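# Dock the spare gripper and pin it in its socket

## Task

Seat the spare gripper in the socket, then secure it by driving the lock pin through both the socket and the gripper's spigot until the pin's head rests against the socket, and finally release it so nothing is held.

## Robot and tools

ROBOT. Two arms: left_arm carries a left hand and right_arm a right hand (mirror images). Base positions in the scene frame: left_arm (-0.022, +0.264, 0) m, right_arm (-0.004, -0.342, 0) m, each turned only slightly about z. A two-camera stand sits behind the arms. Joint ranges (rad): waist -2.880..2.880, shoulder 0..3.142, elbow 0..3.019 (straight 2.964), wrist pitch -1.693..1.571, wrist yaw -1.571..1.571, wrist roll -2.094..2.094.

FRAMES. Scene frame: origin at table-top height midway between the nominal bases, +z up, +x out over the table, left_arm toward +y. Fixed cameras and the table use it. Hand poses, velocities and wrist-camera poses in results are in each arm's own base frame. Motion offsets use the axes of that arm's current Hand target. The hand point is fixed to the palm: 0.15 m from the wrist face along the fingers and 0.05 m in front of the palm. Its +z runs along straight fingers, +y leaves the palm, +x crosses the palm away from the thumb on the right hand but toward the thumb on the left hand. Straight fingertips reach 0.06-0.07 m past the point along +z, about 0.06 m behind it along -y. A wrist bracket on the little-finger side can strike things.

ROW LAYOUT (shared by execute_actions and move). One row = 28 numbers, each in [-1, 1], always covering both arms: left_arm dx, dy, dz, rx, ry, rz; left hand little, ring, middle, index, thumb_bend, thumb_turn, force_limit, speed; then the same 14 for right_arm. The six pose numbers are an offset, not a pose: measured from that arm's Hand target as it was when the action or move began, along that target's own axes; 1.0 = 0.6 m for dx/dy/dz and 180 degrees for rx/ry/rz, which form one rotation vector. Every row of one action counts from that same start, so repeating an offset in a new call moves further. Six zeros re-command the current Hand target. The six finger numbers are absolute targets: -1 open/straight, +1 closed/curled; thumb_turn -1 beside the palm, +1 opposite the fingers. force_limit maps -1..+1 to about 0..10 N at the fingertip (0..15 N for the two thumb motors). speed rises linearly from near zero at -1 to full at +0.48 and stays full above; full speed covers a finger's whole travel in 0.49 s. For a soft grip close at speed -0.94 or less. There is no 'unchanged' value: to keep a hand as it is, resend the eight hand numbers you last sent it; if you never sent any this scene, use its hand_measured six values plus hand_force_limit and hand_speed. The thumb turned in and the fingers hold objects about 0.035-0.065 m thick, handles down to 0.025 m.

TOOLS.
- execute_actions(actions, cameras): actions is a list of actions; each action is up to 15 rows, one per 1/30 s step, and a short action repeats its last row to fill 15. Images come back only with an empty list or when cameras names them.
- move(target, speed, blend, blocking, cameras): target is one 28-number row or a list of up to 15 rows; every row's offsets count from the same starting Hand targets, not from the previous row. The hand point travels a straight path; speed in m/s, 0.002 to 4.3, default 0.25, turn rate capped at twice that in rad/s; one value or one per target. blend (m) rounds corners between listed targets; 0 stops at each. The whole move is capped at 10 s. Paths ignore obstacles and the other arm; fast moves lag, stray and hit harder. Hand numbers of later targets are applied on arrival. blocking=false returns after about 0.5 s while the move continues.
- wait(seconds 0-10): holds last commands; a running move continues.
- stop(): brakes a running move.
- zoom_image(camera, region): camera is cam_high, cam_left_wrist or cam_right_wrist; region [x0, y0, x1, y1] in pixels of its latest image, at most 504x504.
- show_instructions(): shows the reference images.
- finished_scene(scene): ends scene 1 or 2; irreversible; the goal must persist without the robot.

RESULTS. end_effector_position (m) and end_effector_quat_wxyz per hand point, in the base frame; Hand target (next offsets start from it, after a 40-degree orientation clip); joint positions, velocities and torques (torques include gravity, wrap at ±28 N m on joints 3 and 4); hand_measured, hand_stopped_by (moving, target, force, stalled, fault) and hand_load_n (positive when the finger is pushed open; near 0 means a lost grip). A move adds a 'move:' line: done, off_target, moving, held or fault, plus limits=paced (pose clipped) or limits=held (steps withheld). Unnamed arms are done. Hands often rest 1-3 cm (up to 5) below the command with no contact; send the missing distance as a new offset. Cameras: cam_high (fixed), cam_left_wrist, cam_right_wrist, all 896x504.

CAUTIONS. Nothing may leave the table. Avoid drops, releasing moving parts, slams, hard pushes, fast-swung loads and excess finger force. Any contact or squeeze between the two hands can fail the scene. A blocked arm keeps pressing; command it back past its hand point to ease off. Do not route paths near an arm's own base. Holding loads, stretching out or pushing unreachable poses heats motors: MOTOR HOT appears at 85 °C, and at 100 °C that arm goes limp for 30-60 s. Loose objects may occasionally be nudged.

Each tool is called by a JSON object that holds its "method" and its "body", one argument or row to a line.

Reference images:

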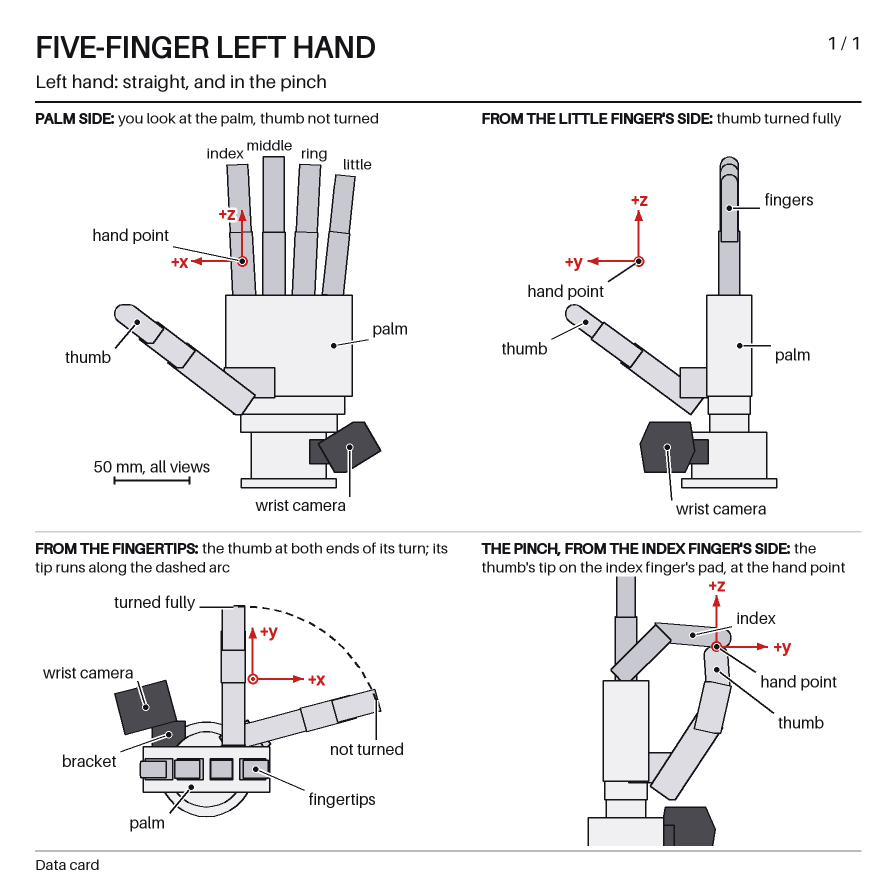

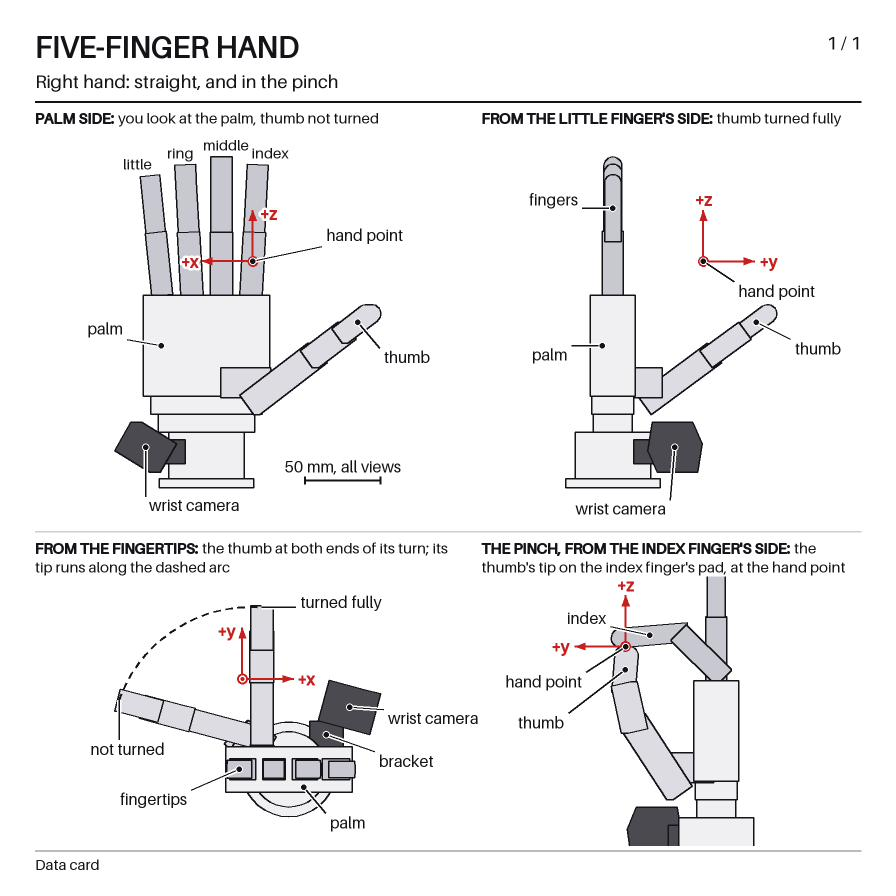

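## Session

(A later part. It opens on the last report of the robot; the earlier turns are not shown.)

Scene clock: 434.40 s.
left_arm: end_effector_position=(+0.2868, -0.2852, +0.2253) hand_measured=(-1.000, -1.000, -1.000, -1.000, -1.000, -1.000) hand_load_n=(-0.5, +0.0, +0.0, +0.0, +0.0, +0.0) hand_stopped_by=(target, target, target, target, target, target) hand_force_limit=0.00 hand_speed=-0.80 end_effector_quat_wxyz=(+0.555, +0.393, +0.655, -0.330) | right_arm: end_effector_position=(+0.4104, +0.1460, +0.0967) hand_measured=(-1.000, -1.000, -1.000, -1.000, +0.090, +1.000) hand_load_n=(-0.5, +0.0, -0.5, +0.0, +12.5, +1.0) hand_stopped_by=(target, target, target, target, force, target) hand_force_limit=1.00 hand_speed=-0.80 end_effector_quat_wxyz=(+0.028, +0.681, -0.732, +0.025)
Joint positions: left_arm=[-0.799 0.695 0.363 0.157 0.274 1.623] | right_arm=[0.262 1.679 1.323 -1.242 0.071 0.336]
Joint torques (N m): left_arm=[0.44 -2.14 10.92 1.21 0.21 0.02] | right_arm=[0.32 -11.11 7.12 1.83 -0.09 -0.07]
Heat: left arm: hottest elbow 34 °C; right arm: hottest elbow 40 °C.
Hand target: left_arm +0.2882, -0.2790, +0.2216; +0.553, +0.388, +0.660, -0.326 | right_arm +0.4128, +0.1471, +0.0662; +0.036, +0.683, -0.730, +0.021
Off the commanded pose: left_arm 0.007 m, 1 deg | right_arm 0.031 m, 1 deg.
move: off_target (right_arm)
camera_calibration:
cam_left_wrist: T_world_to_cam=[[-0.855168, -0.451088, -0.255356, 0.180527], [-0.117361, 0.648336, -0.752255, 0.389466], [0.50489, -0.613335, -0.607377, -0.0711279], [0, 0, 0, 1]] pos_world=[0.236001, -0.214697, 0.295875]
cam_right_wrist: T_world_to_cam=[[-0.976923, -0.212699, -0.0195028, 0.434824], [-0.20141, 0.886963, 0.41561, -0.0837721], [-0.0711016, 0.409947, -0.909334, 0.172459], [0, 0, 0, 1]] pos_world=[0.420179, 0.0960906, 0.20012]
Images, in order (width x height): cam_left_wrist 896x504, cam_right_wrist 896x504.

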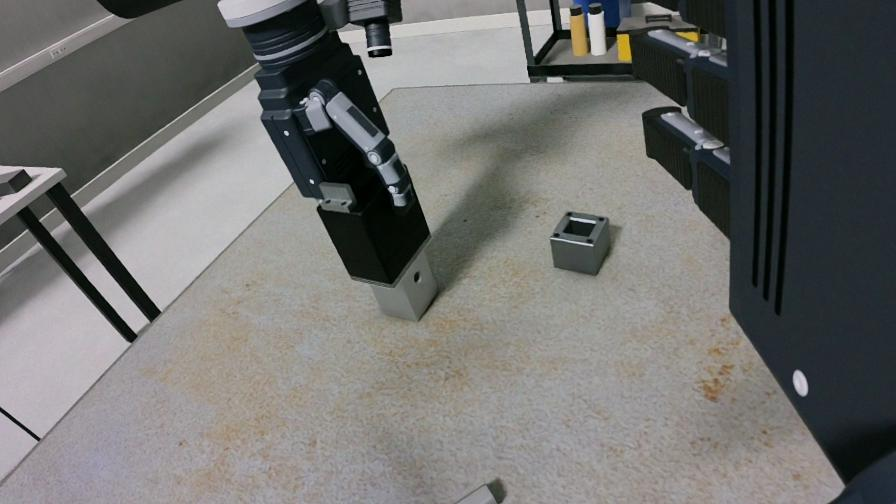

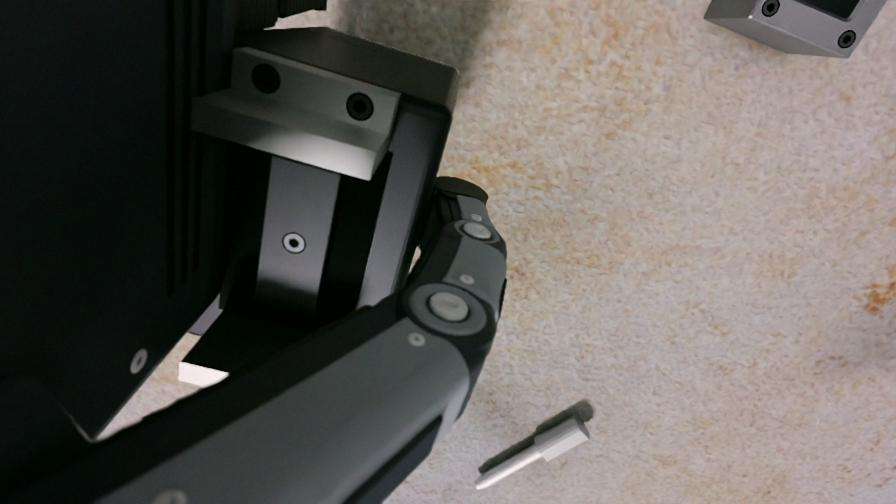

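{"method": "move", "body": {
  "target": [0,0,0,0,0,0,-1,-1,-1,-1,-1,-1,0,-0.8,0.0035,-0.001,0.0267,0,0,0,-1,-1,-1,-1,0.7,1,1,-0.8],
  "speed": 0.04,
  "cameras": ["cam_left_wrist", "cam_right_wrist"]
}}

{"method": "zoom_image", "body": {
  "camera": "cam_left_wrist",
  "region": [340, 240, 450, 330]
}}

Scene clock: 436.63 s.
left_arm: end_effector_position=(+0.2868, -0.2852, +0.2253) hand_measured=(-1.000, -1.000, -1.000, -1.000, -1.000, -1.000) hand_load_n=(+0.0, +0.5, +0.0, +0.0, +0.0, +0.0) hand_stopped_by=(target, target, target, target, target, target) hand_force_limit=0.00 hand_speed=-0.80 end_effector_quat_wxyz=(+0.555, +0.393, +0.655, -0.330) | right_arm: end_effector_position=(+0.4104, +0.1458, +0.0949) hand_measured=(-1.000, -1.000, -1.000, -1.000, +0.090, +1.000) hand_load_n=(+0.0, +0.0, +0.0, +0.0, +13.5, +1.5) hand_stopped_by=(target, target, target, target, force, target) hand_force_limit=1.00 hand_speed=-0.80 end_effector_quat_wxyz=(+0.019, +0.682, -0.731, +0.030)
Joint positions: left_arm=[-0.799 0.695 0.363 0.157 0.274 1.623] | right_arm=[0.262 1.666 1.304 -1.215 0.071 0.332]
Joint torques (N m): left_arm=[0.21 -2.02 10.95 1.17 0.21 0.03] | right_arm=[0.21 -8.88 6.34 2.25 -0.07 -0.07]
Heat: left arm: hottest elbow 34 °C; right arm: hottest elbow 40 °C.
Hand target: left_arm +0.2882, -0.2790, +0.2216; +0.553, +0.388, +0.660, -0.326 | right_arm +0.4128, +0.1437, +0.0504; +0.036, +0.683, -0.730, +0.021
Off the commanded pose: left_arm 0.007 m, 1 deg | right_arm 0.045 m, 2 deg.
move: off_target (right_arm)
camera_calibration:
cam_left_wrist: T_world_to_cam=[[-0.855168, -0.451088, -0.255356, 0.180527], [-0.117361, 0.648336, -0.752255, 0.389466], [0.50489, -0.613335, -0.607377, -0.0711279], [0, 0, 0, 1]] pos_world=[0.236001, -0.214697, 0.295875]
cam_right_wrist: T_world_to_cam=[[-0.975533, -0.216228, -0.0397627, 0.43664], [-0.212877, 0.883796, 0.41664, -0.0779048], [-0.0549472, 0.41491, -0.908202, 0.163379], [0, 0, 0, 1]] pos_world=[0.41835, 0.0954784, 0.198201]
Images, in order (width x height): cam_left_wrist 896x504, cam_right_wrist 896x504.

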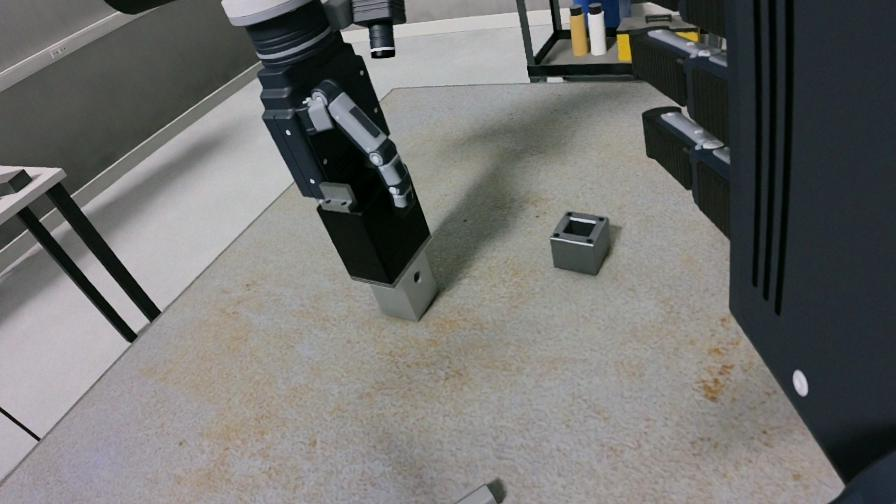

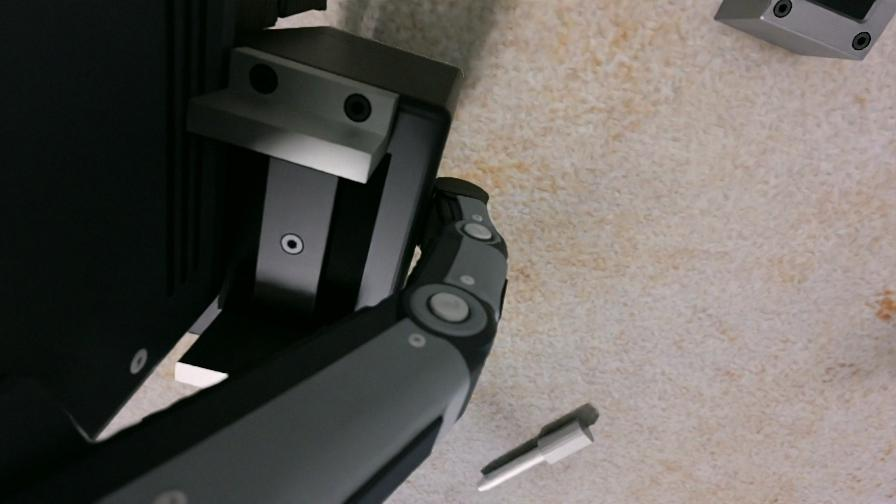

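Scaled by 4.582 from the camera's 896x504 image, which has a finer 1280x720 frame.

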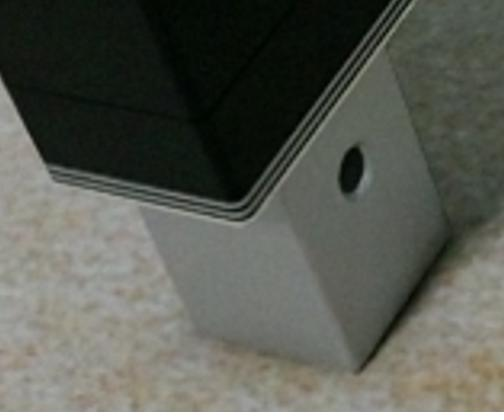

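{"method": "move", "body": {
  "target": [0,0,0,0,0,0,-1,-1,-1,-1,-1,-1,0,-0.8,0.0028,0.0048,-0.0733,0,0,0,-1,-1,-1,-1,0.7,1,1,-0.8],
  "speed": 0.05
}}

{"method": "move", "body": {
  "target": [0,0,0,0,0,0,-1,-1,-1,-1,-1,-1,0,-0.8,0,0,0,0,0,0,-1,-1,-1,-1,-0.8,1,1,-0.5],
  "cameras": ["all"]
}}

{"method": "zoom_image", "body": {
  "camera": "cam_left_wrist",
  "region": [300, 150, 450, 330]
}}

Scene clock: 440.83 s.
left_arm: end_effector_position=(+0.2868, -0.2852, +0.2253) hand_measured=(-1.000, -1.000, -1.000, -1.000, -1.000, -1.000) hand_load_n=(+0.0, +0.0, +0.0, +0.0, +0.0, +0.0) hand_stopped_by=(target, target, target, target, target, target) hand_force_limit=0.00 hand_speed=-0.80 end_effector_quat_wxyz=(+0.555, +0.393, +0.655, -0.330) | right_arm: end_effector_position=(+0.4085, +0.1453, +0.0966) hand_measured=(-1.000, -1.000, -1.000, -1.000, +0.090, +1.000) hand_load_n=(+0.0, +0.0, +0.0, +0.0, +13.0, +1.5) hand_stopped_by=(target, target, target, target, force, target) hand_force_limit=1.00 hand_speed=-0.80 end_effector_quat_wxyz=(+0.023, +0.682, -0.730, +0.028)
Joint positions: left_arm=[-0.799 0.695 0.363 0.157 0.274 1.623] | right_arm=[0.262 1.665 1.307 -1.226 0.071 0.331]
Joint torques (N m): left_arm=[0.5 -2.08 10.92 1.17 0.21 0.03] | right_arm=[0.26 -11.87 11.69 -1.2 -0.05 -0.05]
Heat: left arm: hottest elbow 34 °C; right arm: hottest elbow 40 °C.
Hand target: left_arm +0.2882, -0.2790, +0.2216; +0.553, +0.388, +0.660, -0.326 | right_arm +0.4110, +0.1457, +0.0944; +0.036, +0.683, -0.730, +0.021
Off the commanded pose: left_arm 0.007 m, 1 deg | right_arm 0.003 m, 2 deg.
move: done

Scene clock: 442.37 s.
left_arm: end_effector_position=(+0.2868, -0.2852, +0.2253) hand_measured=(-1.000, -1.000, -1.000, -1.000, -1.000, -1.000) hand_load_n=(+0.0, +0.0, +0.0, +0.0, +0.0, +0.0) hand_stopped_by=(target, target, target, target, target, target) hand_force_limit=0.00 hand_speed=-0.80 end_effector_quat_wxyz=(+0.555, +0.393, +0.655, -0.330) | right_arm: end_effector_position=(+0.4079, +0.1451, +0.0972) hand_measured=(-1.000, -1.000, -1.000, -1.000, -0.800, +1.000) hand_load_n=(+0.0, +0.0, +0.0, +0.0, +0.0, +0.0) hand_stopped_by=(target, target, target, target, target, target) hand_force_limit=1.00 hand_speed=-0.50 end_effector_quat_wxyz=(+0.024, +0.682, -0.730, +0.027)
Joint positions: left_arm=[-0.799 0.695 0.363 0.157 0.274 1.623] | right_arm=[0.262 1.665 1.308 -1.23 0.071 0.331]
Joint torques (N m): left_arm=[0.26 -2.14 10.93 1.16 0.22 0.02] | right_arm=[0.73 -12.16 11.67 -1.05 -0.11 -0.03]
Heat: left arm: hottest elbow 34 °C; right arm: hottest elbow 40 °C.
Hand target: left_arm +0.2882, -0.2790, +0.2216; +0.553, +0.388, +0.660, -0.326 | right_arm +0.4109, +0.1457, +0.0944; +0.036, +0.683, -0.729, +0.021
Off the commanded pose: left_arm 0.007 m, 1 deg | right_arm 0.004 m, 2 deg.
move: done
camera_calibration:
cam_left_wrist: T_world_to_cam=[[-0.855168, -0.451088, -0.255356, 0.180527], [-0.117361, 0.648336, -0.752255, 0.389466], [0.50489, -0.613335, -0.607377, -0.0711279], [0, 0, 0, 1]] pos_world=[0.236001, -0.214697, 0.295875]
cam_right_wrist: T_world_to_cam=[[-0.975783, -0.216751, -0.0294316, 0.433267], [-0.209127, 0.884968, 0.416051, -0.0803432], [-0.0641336, 0.41213, -0.908865, 0.169918], [0, 0, 0, 1]] pos_world=[0.41687, 0.094984, 0.200611]

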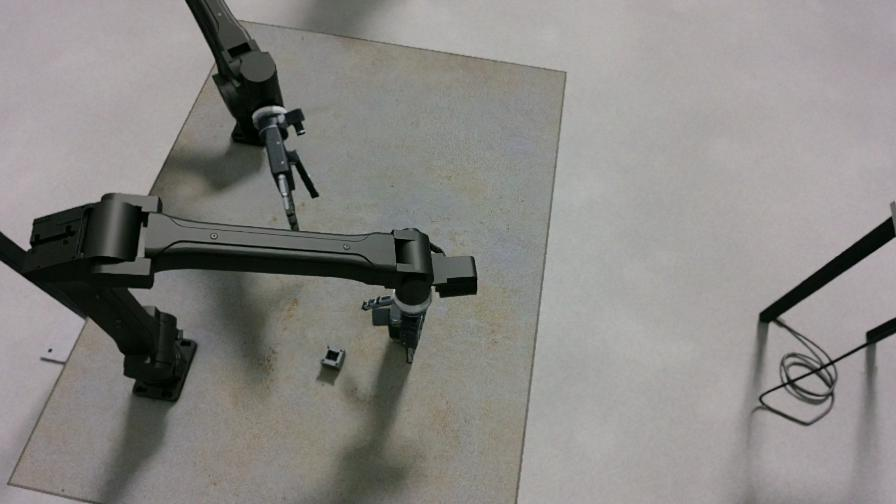

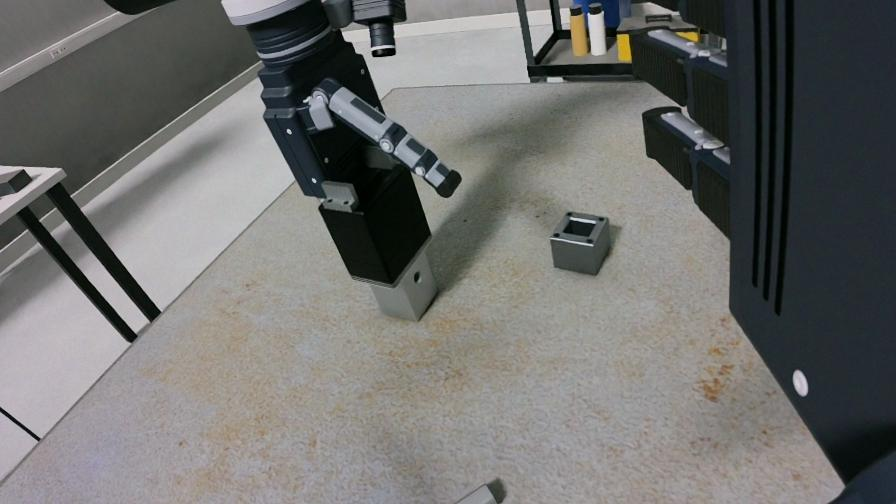

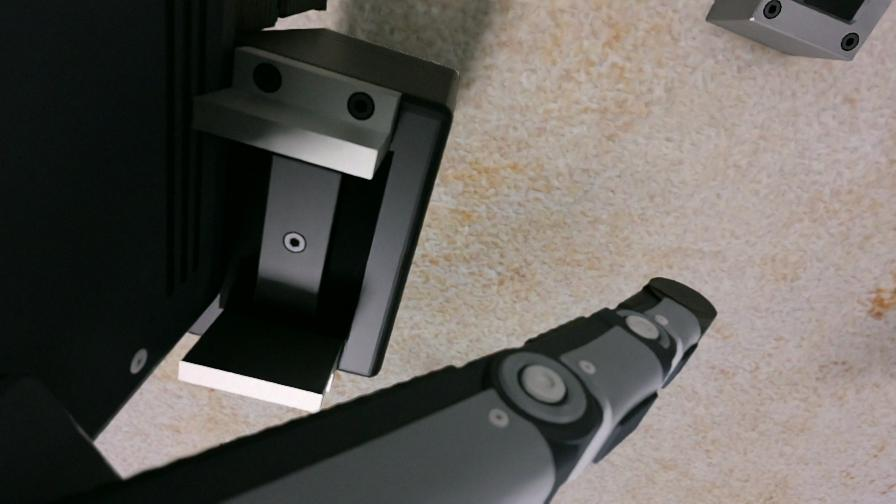

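Scaled by 2.800 from the camera's 896x504 image, which has a finer 1280x720 frame.

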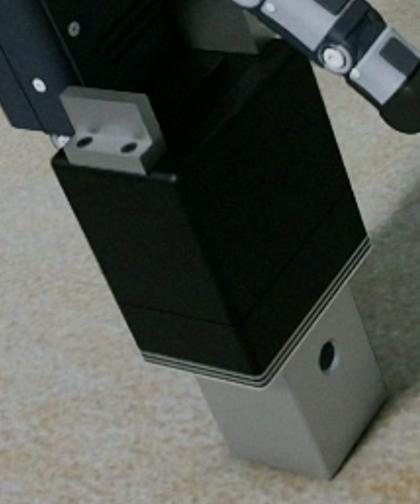

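{"method": "move", "body": {
  "target": [0,0,0,0,0,0,-1,-1,-1,-1,-1,-1,0,-0.8,-0.0021,-0.0332,-0.0008,0,0,0,-1,-1,-1,-1,-0.8,1,1,-0.5],
  "speed": 0.05,
  "cameras": ["cam_left_wrist", "cam_right_wrist"]
}}

Scene clock: 444.80 s.
left_arm: end_effector_position=(+0.2868, -0.2852, +0.2253) hand_measured=(-1.000, -1.000, -1.000, -1.000, -1.000, -1.000) hand_load_n=(+0.0, +0.0, +0.0, +0.0, +0.0, +0.0) hand_stopped_by=(target, target, target, target, target, target) hand_force_limit=0.00 hand_speed=-0.80 end_effector_quat_wxyz=(+0.555, +0.393, +0.655, -0.330) | right_arm: end_effector_position=(+0.4174, +0.1474, +0.0977) hand_measured=(-1.000, -1.000, -1.000, -1.000, -0.800, +1.000) hand_load_n=(+0.0, +0.0, +0.0, +0.0, +0.0, +0.0) hand_stopped_by=(target, target, target, target, target, target) hand_force_limit=1.00 hand_speed=-0.50 end_effector_quat_wxyz=(+0.033, +0.684, -0.728, +0.023)
Joint positions: left_arm=[-0.799 0.695 0.363 0.157 0.274 1.623] | right_arm=[0.262 1.703 1.356 -1.259 0.071 0.326]
Joint torques (N m): left_arm=[0.26 -1.96 10.93 1.14 0.21 0.02] | right_arm=[-0.15 -11.87 12.82 -0.44 -0.1 -0.08]
Heat: left arm: hottest elbow 34 °C; right arm: hottest elbow 40 °C.
Hand target: left_arm +0.2882, -0.2790, +0.2216; +0.553, +0.388, +0.660, -0.326 | right_arm +0.4310, +0.1456, +0.0944; +0.036, +0.683, -0.729, +0.021
Off the commanded pose: left_arm 0.007 m, 1 deg | right_arm 0.014 m, 0 deg.
move: off_target (right_arm)
camera_calibration:
cam_left_wrist: T_world_to_cam=[[-0.855168, -0.451088, -0.255356, 0.180527], [-0.117361, 0.648336, -0.752255, 0.389466], [0.50489, -0.613335, -0.607377, -0.0711279], [0, 0, 0, 1]] pos_world=[0.236001, -0.214697, 0.295875]
cam_right_wrist: T_world_to_cam=[[-0.974997, -0.222006, -0.00965326, 0.441553], [-0.205845, 0.885952, 0.415592, -0.0819969], [-0.0837116, 0.407188, -0.9095, 0.178986], [0, 0, 0, 1]] pos_world=[0.428618, 0.097792, 0.201127]
Images, in order (width x height): cam_left_wrist 896x504, cam_right_wrist 896x504.

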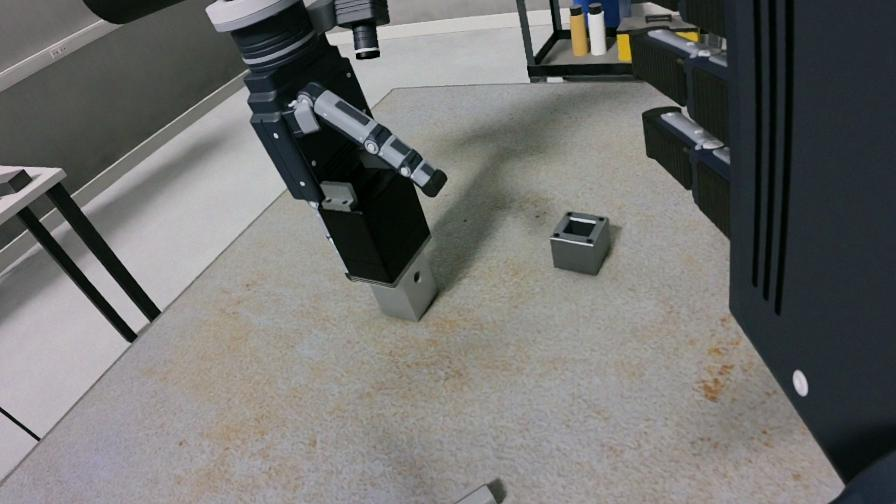

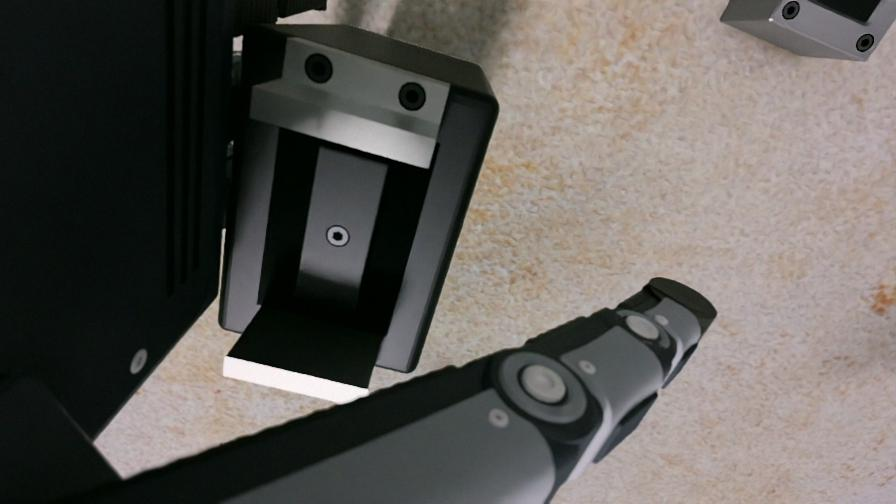

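{"method": "move", "body": {
  "target": [
    [0,0,0,0,0,0,-1,-1,-1,-1,-1,-1,0,-0.8,0,0,-0.05,0,0,0,-1,-1,-1,-1,-0.8,1,1,-0.5],
    [0,0,0,0,0,0,-1,-1,-1,-1,-1,-1,0,-0.8,0.05,0,-0.22,0,0,0,-1,-1,-1,-1,-0.8,1,1,-0.5]
  ],
  "speed": [0.06, 0.15],
  "blend": 0.01,
  "cameras": ["all"]
}}

{"method": "zoom_image", "body": {
  "camera": "cam_left_wrist",
  "region": [300, 100, 480, 340]
}}

Scene clock: 465.73 s.
left_arm: end_effector_position=(+0.2868, -0.2852, +0.2253) hand_measured=(-1.000, -1.000, -1.000, -1.000, -1.000, -1.000) hand_load_n=(+0.0, +0.0, +0.0, +0.0, +0.0, +0.0) hand_stopped_by=(target, target, target, target, target, target) hand_force_limit=0.00 hand_speed=-0.80 end_effector_quat_wxyz=(+0.555, +0.393, +0.655, -0.330) | right_arm: end_effector_position=(+0.4174, +0.1299, +0.2130) hand_measured=(-1.000, -1.000, -1.000, -1.000, -0.800, +1.000) hand_load_n=(+0.0, +0.0, +0.0, +0.0, +0.0, +0.0) hand_stopped_by=(target, target, target, target, target, target) hand_force_limit=1.00 hand_speed=-0.50 end_effector_quat_wxyz=(+0.051, +0.685, -0.727, +0.012)
Joint positions: left_arm=[-0.799 0.695 0.363 0.157 0.274 1.623] | right_arm=[0.228 1.662 1.605 -1.59 0.073 0.291]
Joint torques (N m): left_arm=[0.38 -2.14 10.92 1.13 0.21 0.02] | right_arm=[-0.97 -14.45 14.56 -0.57 -0.06 -0.1]
Heat: left arm: hottest elbow 34 °C; right arm: hottest elbow 43 °C.
Hand target: left_arm +0.2882, -0.2790, +0.2216; +0.553, +0.388, +0.660, -0.326 | right_arm +0.4321, +0.1264, +0.2284; +0.036, +0.683, -0.730, +0.021
Off the commanded pose: left_arm 0.007 m, 1 deg | right_arm 0.022 m, 2 deg.
move: off_target (right_arm)
camera_calibration:
cam_left_wrist: T_world_to_cam=[[-0.855168, -0.451088, -0.255356, 0.180527], [-0.117361, 0.648336, -0.752255, 0.389466], [0.50489, -0.613335, -0.607377, -0.0711279], [0, 0, 0, 1]] pos_world=[0.236001, -0.214697, 0.295875]
cam_right_wrist: T_world_to_cam=[[-0.974332, -0.222588, 0.033636, 0.429389], [-0.189043, 0.890147, 0.414609, -0.121867], [-0.122228, 0.397608, -0.909378, 0.308205], [0, 0, 0, 1]] pos_world=[0.433001, 0.0815121, 0.316359]

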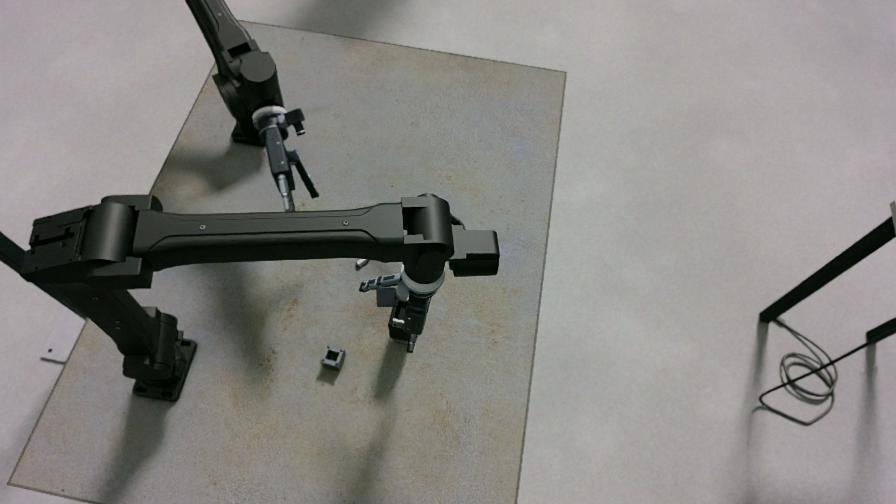

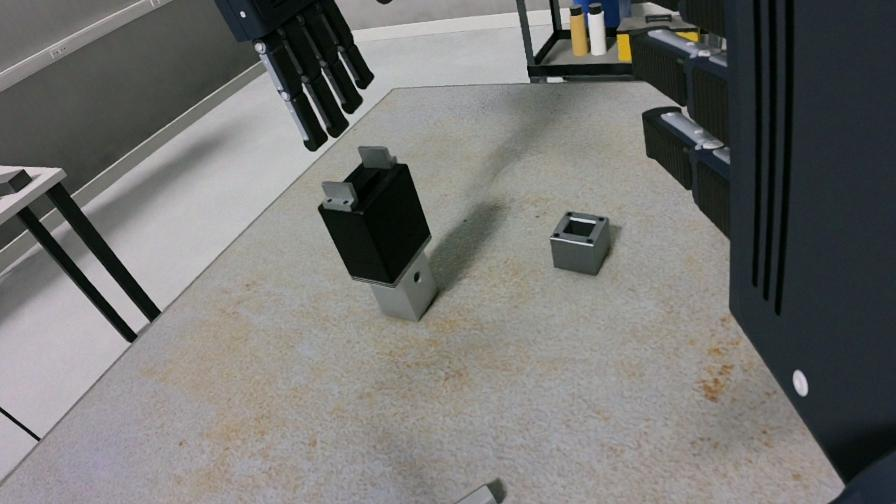

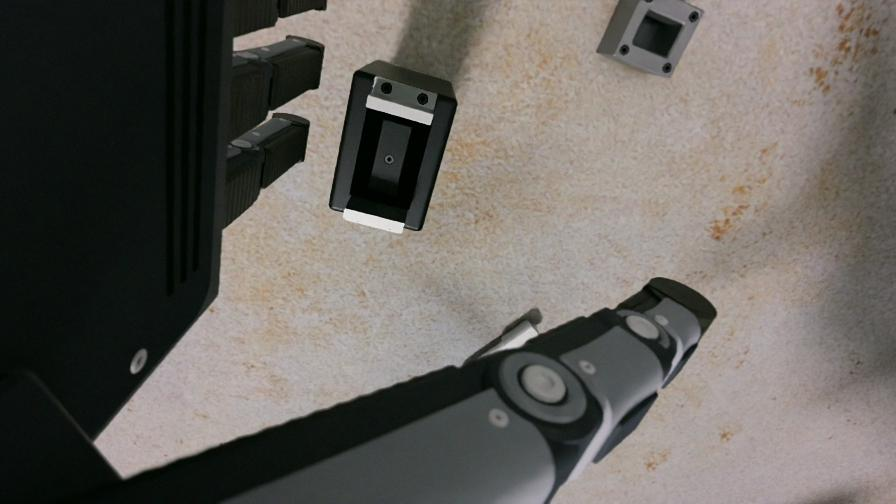

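Scaled by 2.100 from the camera's 896x504 image, which has a finer 1280x720 frame.

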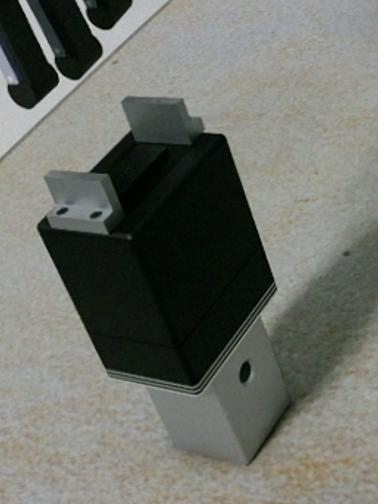

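{"method": "move", "body": {
  "target": [-0.0202,0.4417,-0.4413,-0.3004,0,-0.0526,-1,-1,-1,-1,-1,-1,0,-0.8,0,0,-0.05,0,0,0,0.7,0.7,-0.1,-0.1,-0.3,1,0,0],
  "speed": 0.3,
  "cameras": ["cam_high", "cam_right_wrist"]
}}

Scene clock: 486.00 s.
left_arm: end_effector_position=(+0.3750, +0.0674, +0.2261) hand_measured=(-1.000, -1.000, -1.000, -1.000, -1.000, -1.000) hand_load_n=(+0.0, +0.0, +0.0, +0.0, +0.0, +0.0) hand_stopped_by=(target, target, target, target, target, target) hand_force_limit=0.00 hand_speed=-0.80 end_effector_quat_wxyz=(+0.605, +0.038, +0.794, -0.045) | right_arm: end_effector_position=(+0.4191, +0.1303, +0.2450) hand_measured=(+0.700, +0.700, -0.100, -0.100, -0.300, +1.000) hand_load_n=(+0.0, +0.0, +0.0, +0.0, +0.0, +0.0) hand_stopped_by=(target, target, target, target, target, target) hand_force_limit=0.00 hand_speed=0.00 end_effector_quat_wxyz=(+0.050, +0.685, -0.727, +0.013)
Joint positions: left_arm=[0.161 0.593 0.409 -0.092 0.273 1.621] | right_arm=[0.228 1.662 1.69 -1.67 0.073 0.291]
Joint torques (N m): left_arm=[0.26 -0.09 18.95 2.5 0.24 0.06] | right_arm=[-0.03 -14.21 14.58 -0.62 -0.07 -0.04]
Heat: left arm: hottest elbow 35 °C; right arm: hottest elbow 44 °C.
Hand target: left_arm +0.3947, +0.0757, +0.2795; +0.642, +0.041, +0.765, -0.034 | right_arm +0.4328, +0.1288, +0.2583; +0.036, +0.683, -0.730, +0.021
Off the commanded pose: left_arm 0.057 m, 5 deg | right_arm 0.019 m, 2 deg.
move: off_target (left_arm, right_arm)
camera_calibration:
cam_right_wrist: T_world_to_cam=[[-0.974379, -0.223028, 0.0290594, 0.431169], [-0.191264, 0.889639, 0.414681, -0.134103], [-0.118338, 0.398498, -0.909503, 0.335651], [0, 0, 0, 1]] pos_world=[0.434193, 0.08171, 0.348356]
Images, in order (width x height): cam_high 896x504, cam_right_wrist 896x504.

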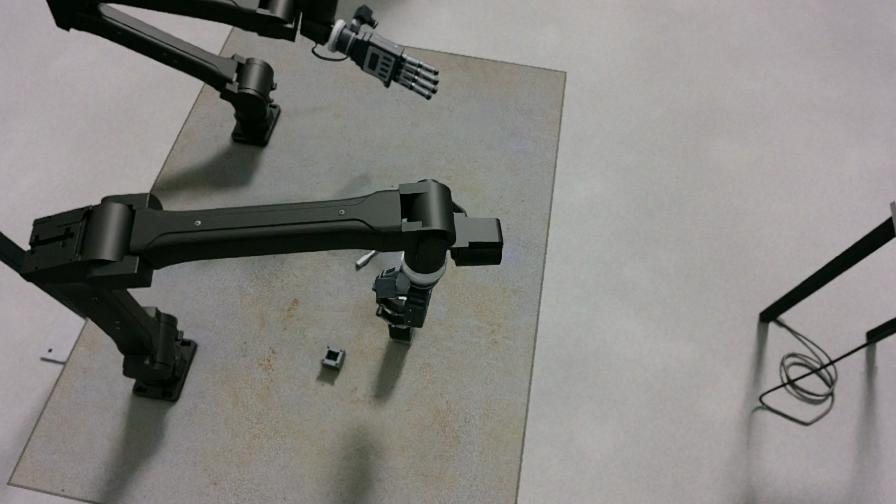

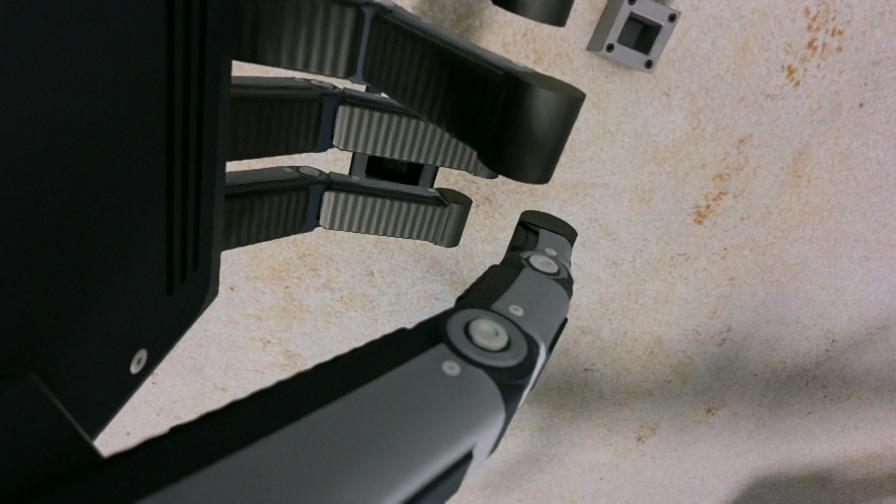

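{"method": "move", "body": {
  "target": [0,0,0,0,0,0,-1,-1,-1,-1,-1,-1,0,-0.8,-0.2542,0.1925,0.047,0.3869,0.0614,0.0782,0.7,0.7,-0.1,-0.1,-0.3,1,0,0],
  "speed": 0.2,
  "cameras": ["cam_high", "cam_right_wrist"]
}}

Scene clock: 493.83 s.
left_arm: end_effector_position=(+0.3750, +0.0676, +0.2258) hand_measured=(-1.000, -1.000, -1.000, -1.000, -1.000, -1.000) hand_load_n=(+0.0, +0.0, +0.0, +0.0, +0.0, +0.0) hand_stopped_by=(target, target, target, target, target, target) hand_force_limit=0.00 hand_speed=-0.80 end_effector_quat_wxyz=(+0.605, +0.038, +0.794, -0.045) | right_arm: end_effector_position=(+0.3303, +0.2813, +0.2253) hand_measured=(+0.700, +0.700, -0.100, -0.100, -0.300, +1.000) hand_load_n=(+0.0, +0.0, +0.0, +0.0, +0.0, -0.5) hand_stopped_by=(target, target, target, target, target, target) hand_force_limit=0.00 hand_speed=0.00 end_effector_quat_wxyz=(+0.299, -0.480, +0.659, -0.496)
Joint positions: left_arm=[0.161 0.594 0.409 -0.092 0.273 1.621] | right_arm=[1.084 1.27 1.026 -1.077 1.225 1.219]
Joint torques (N m): left_arm=[0.32 -0.03 19.02 2.51 0.23 0.06] | right_arm=[1.79 -7.88 10.37 -0.1 0.66 0.08]
Heat: left arm: hottest elbow 35 °C; right arm: hottest elbow 43 °C.
Hand target: left_arm +0.3946, +0.0758, +0.2794; +0.642, +0.041, +0.765, -0.034 | right_arm +0.3269, +0.2860, +0.2199; +0.295, -0.487, +0.654, -0.498
Off the commanded pose: left_arm 0.058 m, 5 deg | right_arm 0.008 m, 1 deg.
move: off_target (left_arm)
camera_calibration:
cam_right_wrist: T_world_to_cam=[[-0.385455, -0.231433, -0.893232, 0.394625], [-0.206383, 0.965134, -0.161003, -0.163836], [0.89935, 0.122288, -0.41978, -0.121759], [0, 0, 0, 1]] pos_world=[0.227802, 0.264342, 0.275001]
Images, in order (width x height): cam_high 896x504, cam_right_wrist 896x504.

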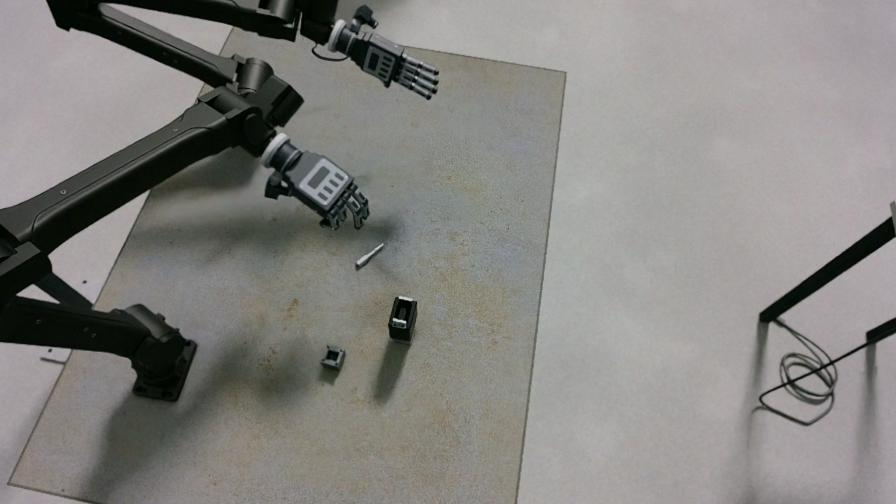

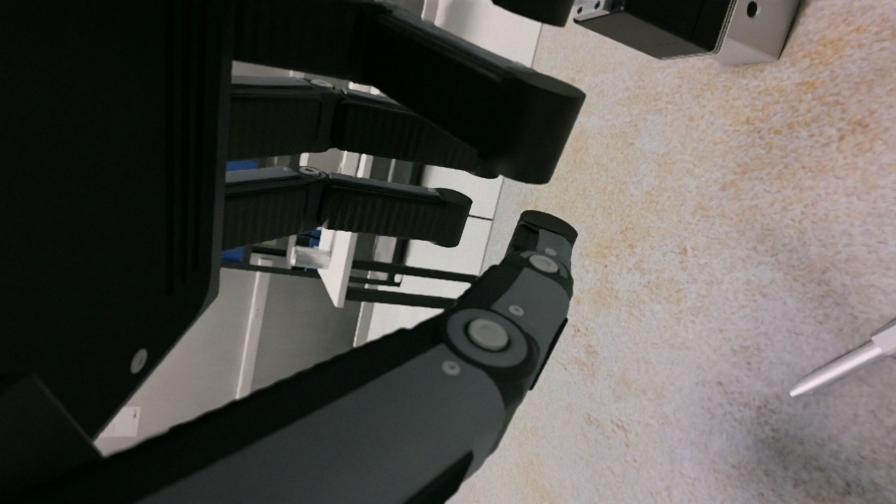

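{"method": "execute_actions", "body": {
  "actions": []
}}

Scene clock: 500.77 s.
left_arm: end_effector_position=(+0.3750, +0.0676, +0.2258) hand_measured=(-1.000, -1.000, -1.000, -1.000, -1.000, -1.000) hand_load_n=(+0.0, +0.0, +0.0, +0.0, +0.0, +0.0) hand_stopped_by=(target, target, target, target, target, target) hand_force_limit=0.00 hand_speed=-0.80 end_effector_quat_wxyz=(+0.605, +0.038, +0.794, -0.045) | right_arm: end_effector_position=(+0.3304, +0.2813, +0.2254) hand_measured=(+0.700, +0.700, -0.100, -0.100, -0.300, +1.000) hand_load_n=(+0.0, +0.0, +0.0, +0.0, +0.0, +0.0) hand_stopped_by=(target, target, target, target, target, target) hand_force_limit=0.00 hand_speed=0.00 end_effector_quat_wxyz=(+0.300, -0.480, +0.659, -0.496)
Joint positions: left_arm=[0.161 0.594 0.409 -0.092 0.273 1.621] | right_arm=[1.084 1.27 1.026 -1.077 1.225 1.219]
Joint velocities: within noise
Joint torques (N m): left_arm=[0.32 -0.03 19.04 2.5 0.25 0.06] | right_arm=[1.85 -7.59 10.45 -0.17 0.63 0.07]
Motor temperatures (°C): left_arm=[30 27 36 27 26 28] | right_arm=[28 31 44 28 30 28]
Heat: left arm: hottest elbow 36 °C; right arm: hottest elbow 44 °C.
Hand target: left_arm +0.3946, +0.0758, +0.2794; +0.642, +0.041, +0.765, -0.034 | right_arm +0.3269, +0.2860, +0.2199; +0.296, -0.487, +0.654, -0.498
Off the commanded pose: left_arm 0.058 m, 5 deg | right_arm 0.008 m, 1 deg.
camera_calibration:
cam_left_wrist: T_world_to_cam=[[-0.144853, -0.9636, -0.224705, 0.176644], [-0.671965, 0.262499, -0.692501, 0.392039], [0.726279, 0.0506827, -0.685529, -0.00923082], [0, 0, 0, 1]] pos_world=[0.295728, 0.0677723, 0.304852]
cam_right_wrist: T_world_to_cam=[[-0.38518, -0.230728, -0.893533, 0.394457], [-0.20612, 0.96529, -0.160404, -0.164102], [0.899528, 0.122391, -0.419368, -0.121941], [0, 0, 0, 1]] pos_world=[0.227801, 0.264343, 0.274999]

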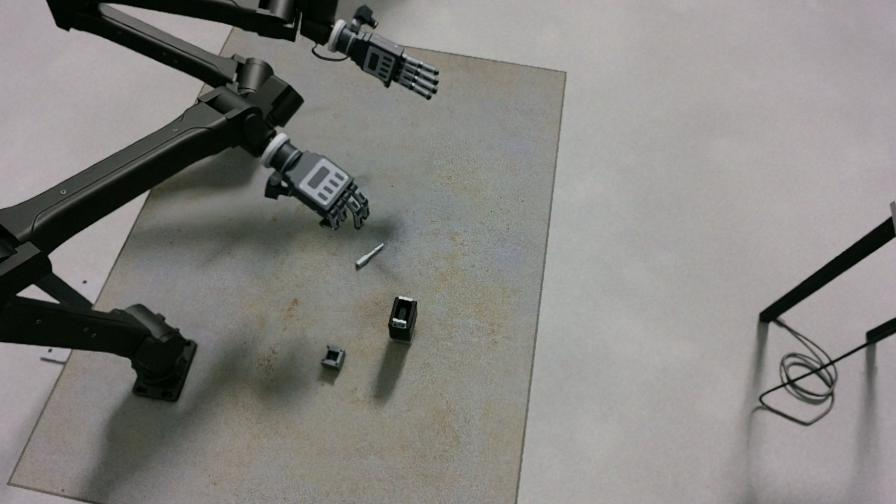

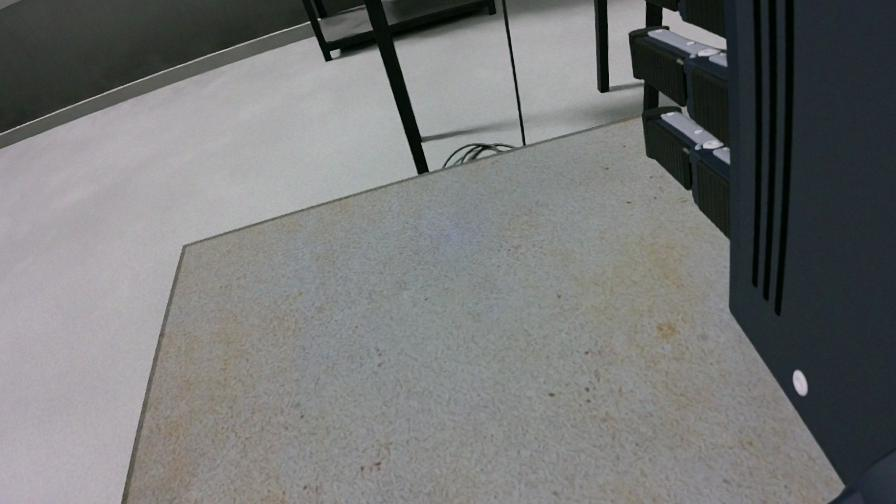

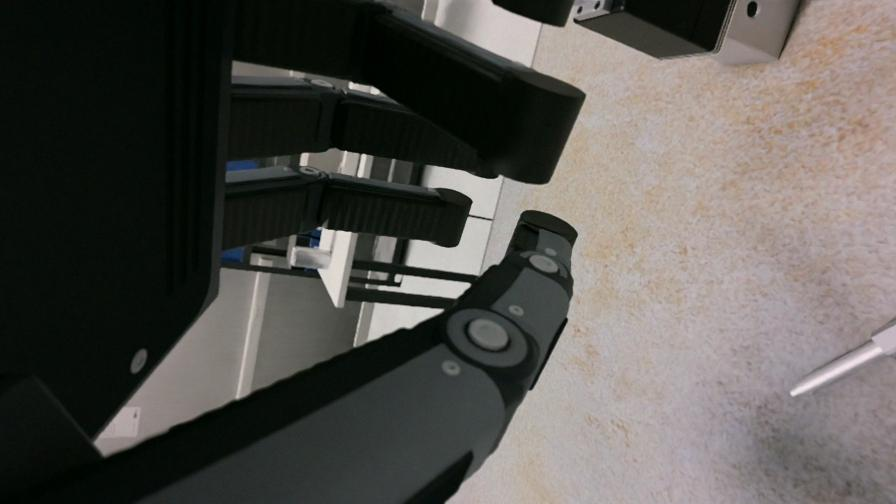

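{"method": "move", "body": {
  "target": [0,0,0,0,0,0,-1,-1,-1,-1,-1,-1,0,-0.8,-0.0229,0.1877,0.0648,0,0,0,0.7,0.7,-0.4,-0.4,-0.2,1,0,0],
  "speed": 0.15,
  "cameras": ["cam_right_wrist"]
}}

Scene clock: 522.93 s.
left_arm: end_effector_position=(+0.3750, +0.0676, +0.2258) hand_measured=(-1.000, -1.000, -1.000, -1.000, -1.000, -1.000) hand_load_n=(+0.0, +0.0, +0.0, +0.0, +0.0, +0.0) hand_stopped_by=(target, target, target, target, target, target) hand_force_limit=0.00 hand_speed=-0.80 end_effector_quat_wxyz=(+0.605, +0.038, +0.794, -0.045) | right_arm: end_effector_position=(+0.3317, +0.2863, +0.1078) hand_measured=(+0.700, +0.700, -0.400, -0.400, -0.200, +1.000) hand_load_n=(+0.0, +0.0, -0.5, +0.0, +0.0, +0.0) hand_stopped_by=(target, target, target, target, target, target) hand_force_limit=0.00 hand_speed=0.00 end_effector_quat_wxyz=(+0.297, -0.478, +0.660, -0.497)
Joint positions: left_arm=[0.161 0.594 0.409 -0.092 0.273 1.621] | right_arm=[1.087 1.428 0.84 -0.76 1.226 1.247]
Joint torques (N m): left_arm=[0.38 0.03 18.97 2.51 0.24 0.06] | right_arm=[1.9 -8.94 7.97 0.68 0.64 -0.12]
Heat: left arm: hottest elbow 37 °C; right arm: hottest elbow 44 °C.
Hand target: left_arm +0.3946, +0.0758, +0.2794; +0.642, +0.041, +0.765, -0.034 | right_arm +0.3270, +0.2881, +0.0999; +0.295, -0.487, +0.654, -0.498
Off the commanded pose: left_arm 0.058 m, 5 deg | right_arm 0.009 m, 1 deg.
move: off_target (left_arm)
camera_calibration:
cam_right_wrist: T_world_to_cam=[[-0.387668, -0.229091, -0.892878, 0.291378], [-0.200465, 0.966395, -0.160916, -0.1896], [0.899737, 0.116609, -0.420565, -0.171321], [0, 0, 0, 1]] pos_world=[0.229093, 0.269958, 0.157604]
Images, in order (width x height): cam_right_wrist 896x504.

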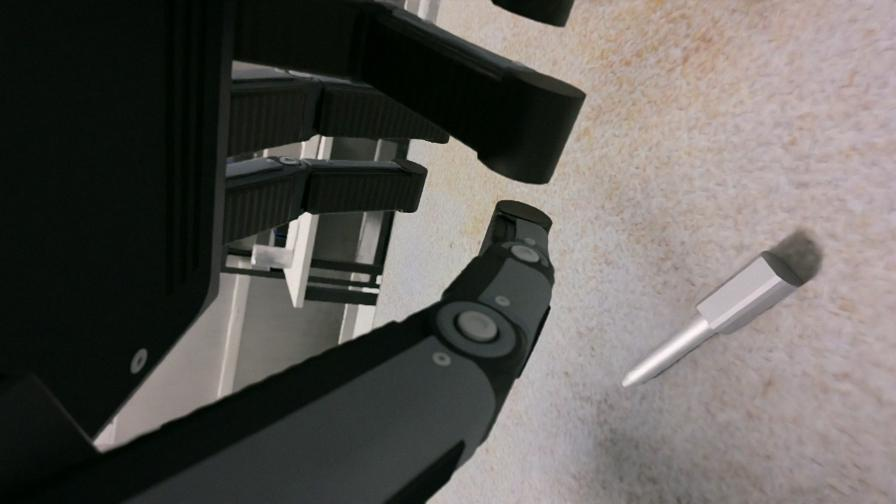

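{"method": "move", "body": {
  "target": [0,0,0,0,0,0,-1,-1,-1,-1,-1,-1,0,-0.8,-0.0192,0.0967,0.0117,0,0,0,0.7,0.7,-0.4,-0.4,-0.1,1,0,0],
  "speed": 0.12,
  "cameras": ["cam_right_wrist"]
}}

Scene clock: 536.43 s.
left_arm: end_effector_position=(+0.3750, +0.0676, +0.2258) hand_measured=(-1.000, -1.000, -1.000, -1.000, -1.000, -1.000) hand_load_n=(+0.0, +0.0, +0.0, +0.0, +0.0, +0.0) hand_stopped_by=(target, target, target, target, target, target) hand_force_limit=0.00 hand_speed=-0.80 end_effector_quat_wxyz=(+0.605, +0.038, +0.794, -0.045) | right_arm: end_effector_position=(+0.3218, +0.2943, +0.0491) hand_measured=(+0.700, +0.700, -0.400, -0.400, -0.100, +1.000) hand_load_n=(+0.0, +0.0, +0.0, +0.0, +0.0, +0.0) hand_stopped_by=(target, target, target, target, target, target) hand_force_limit=0.00 hand_speed=0.00 end_effector_quat_wxyz=(+0.293, -0.484, +0.657, -0.499)
Joint positions: left_arm=[0.161 0.594 0.409 -0.092 0.273 1.621] | right_arm=[1.121 1.564 0.804 -0.683 1.231 1.332]
Joint torques (N m): left_arm=[0.32 -0.09 19.06 2.48 0.24 0.07] | right_arm=[2.02 -9.29 7.05 0.53 0.66 0.04]
Heat: left arm: hottest elbow 38 °C; right arm: hottest elbow 42 °C.
Hand target: left_arm +0.3946, +0.0758, +0.2794; +0.642, +0.041, +0.765, -0.034 | right_arm +0.3172, +0.2979, +0.0420; +0.296, -0.487, +0.654, -0.498
Off the commanded pose: left_arm 0.058 m, 5 deg | right_arm 0.009 m, 1 deg.
move: off_target (left_arm)
camera_calibration:
cam_right_wrist: T_world_to_cam=[[-0.393055, -0.243425, -0.886708, 0.24267], [-0.205863, 0.96314, -0.173153, -0.205486], [0.896174, 0.114482, -0.428679, -0.185816], [0, 0, 0, 1]] pos_world=[0.219604, 0.278256, 0.0999414]
Images, in order (width x height): cam_right_wrist 896x504.

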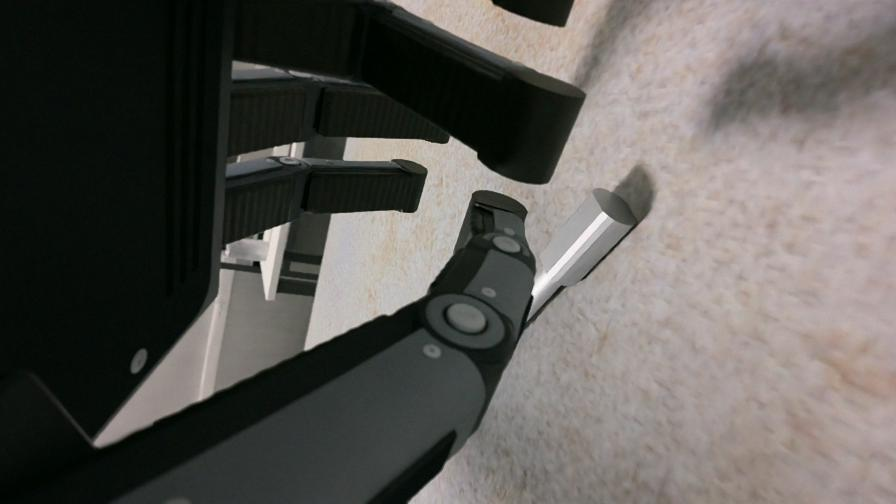

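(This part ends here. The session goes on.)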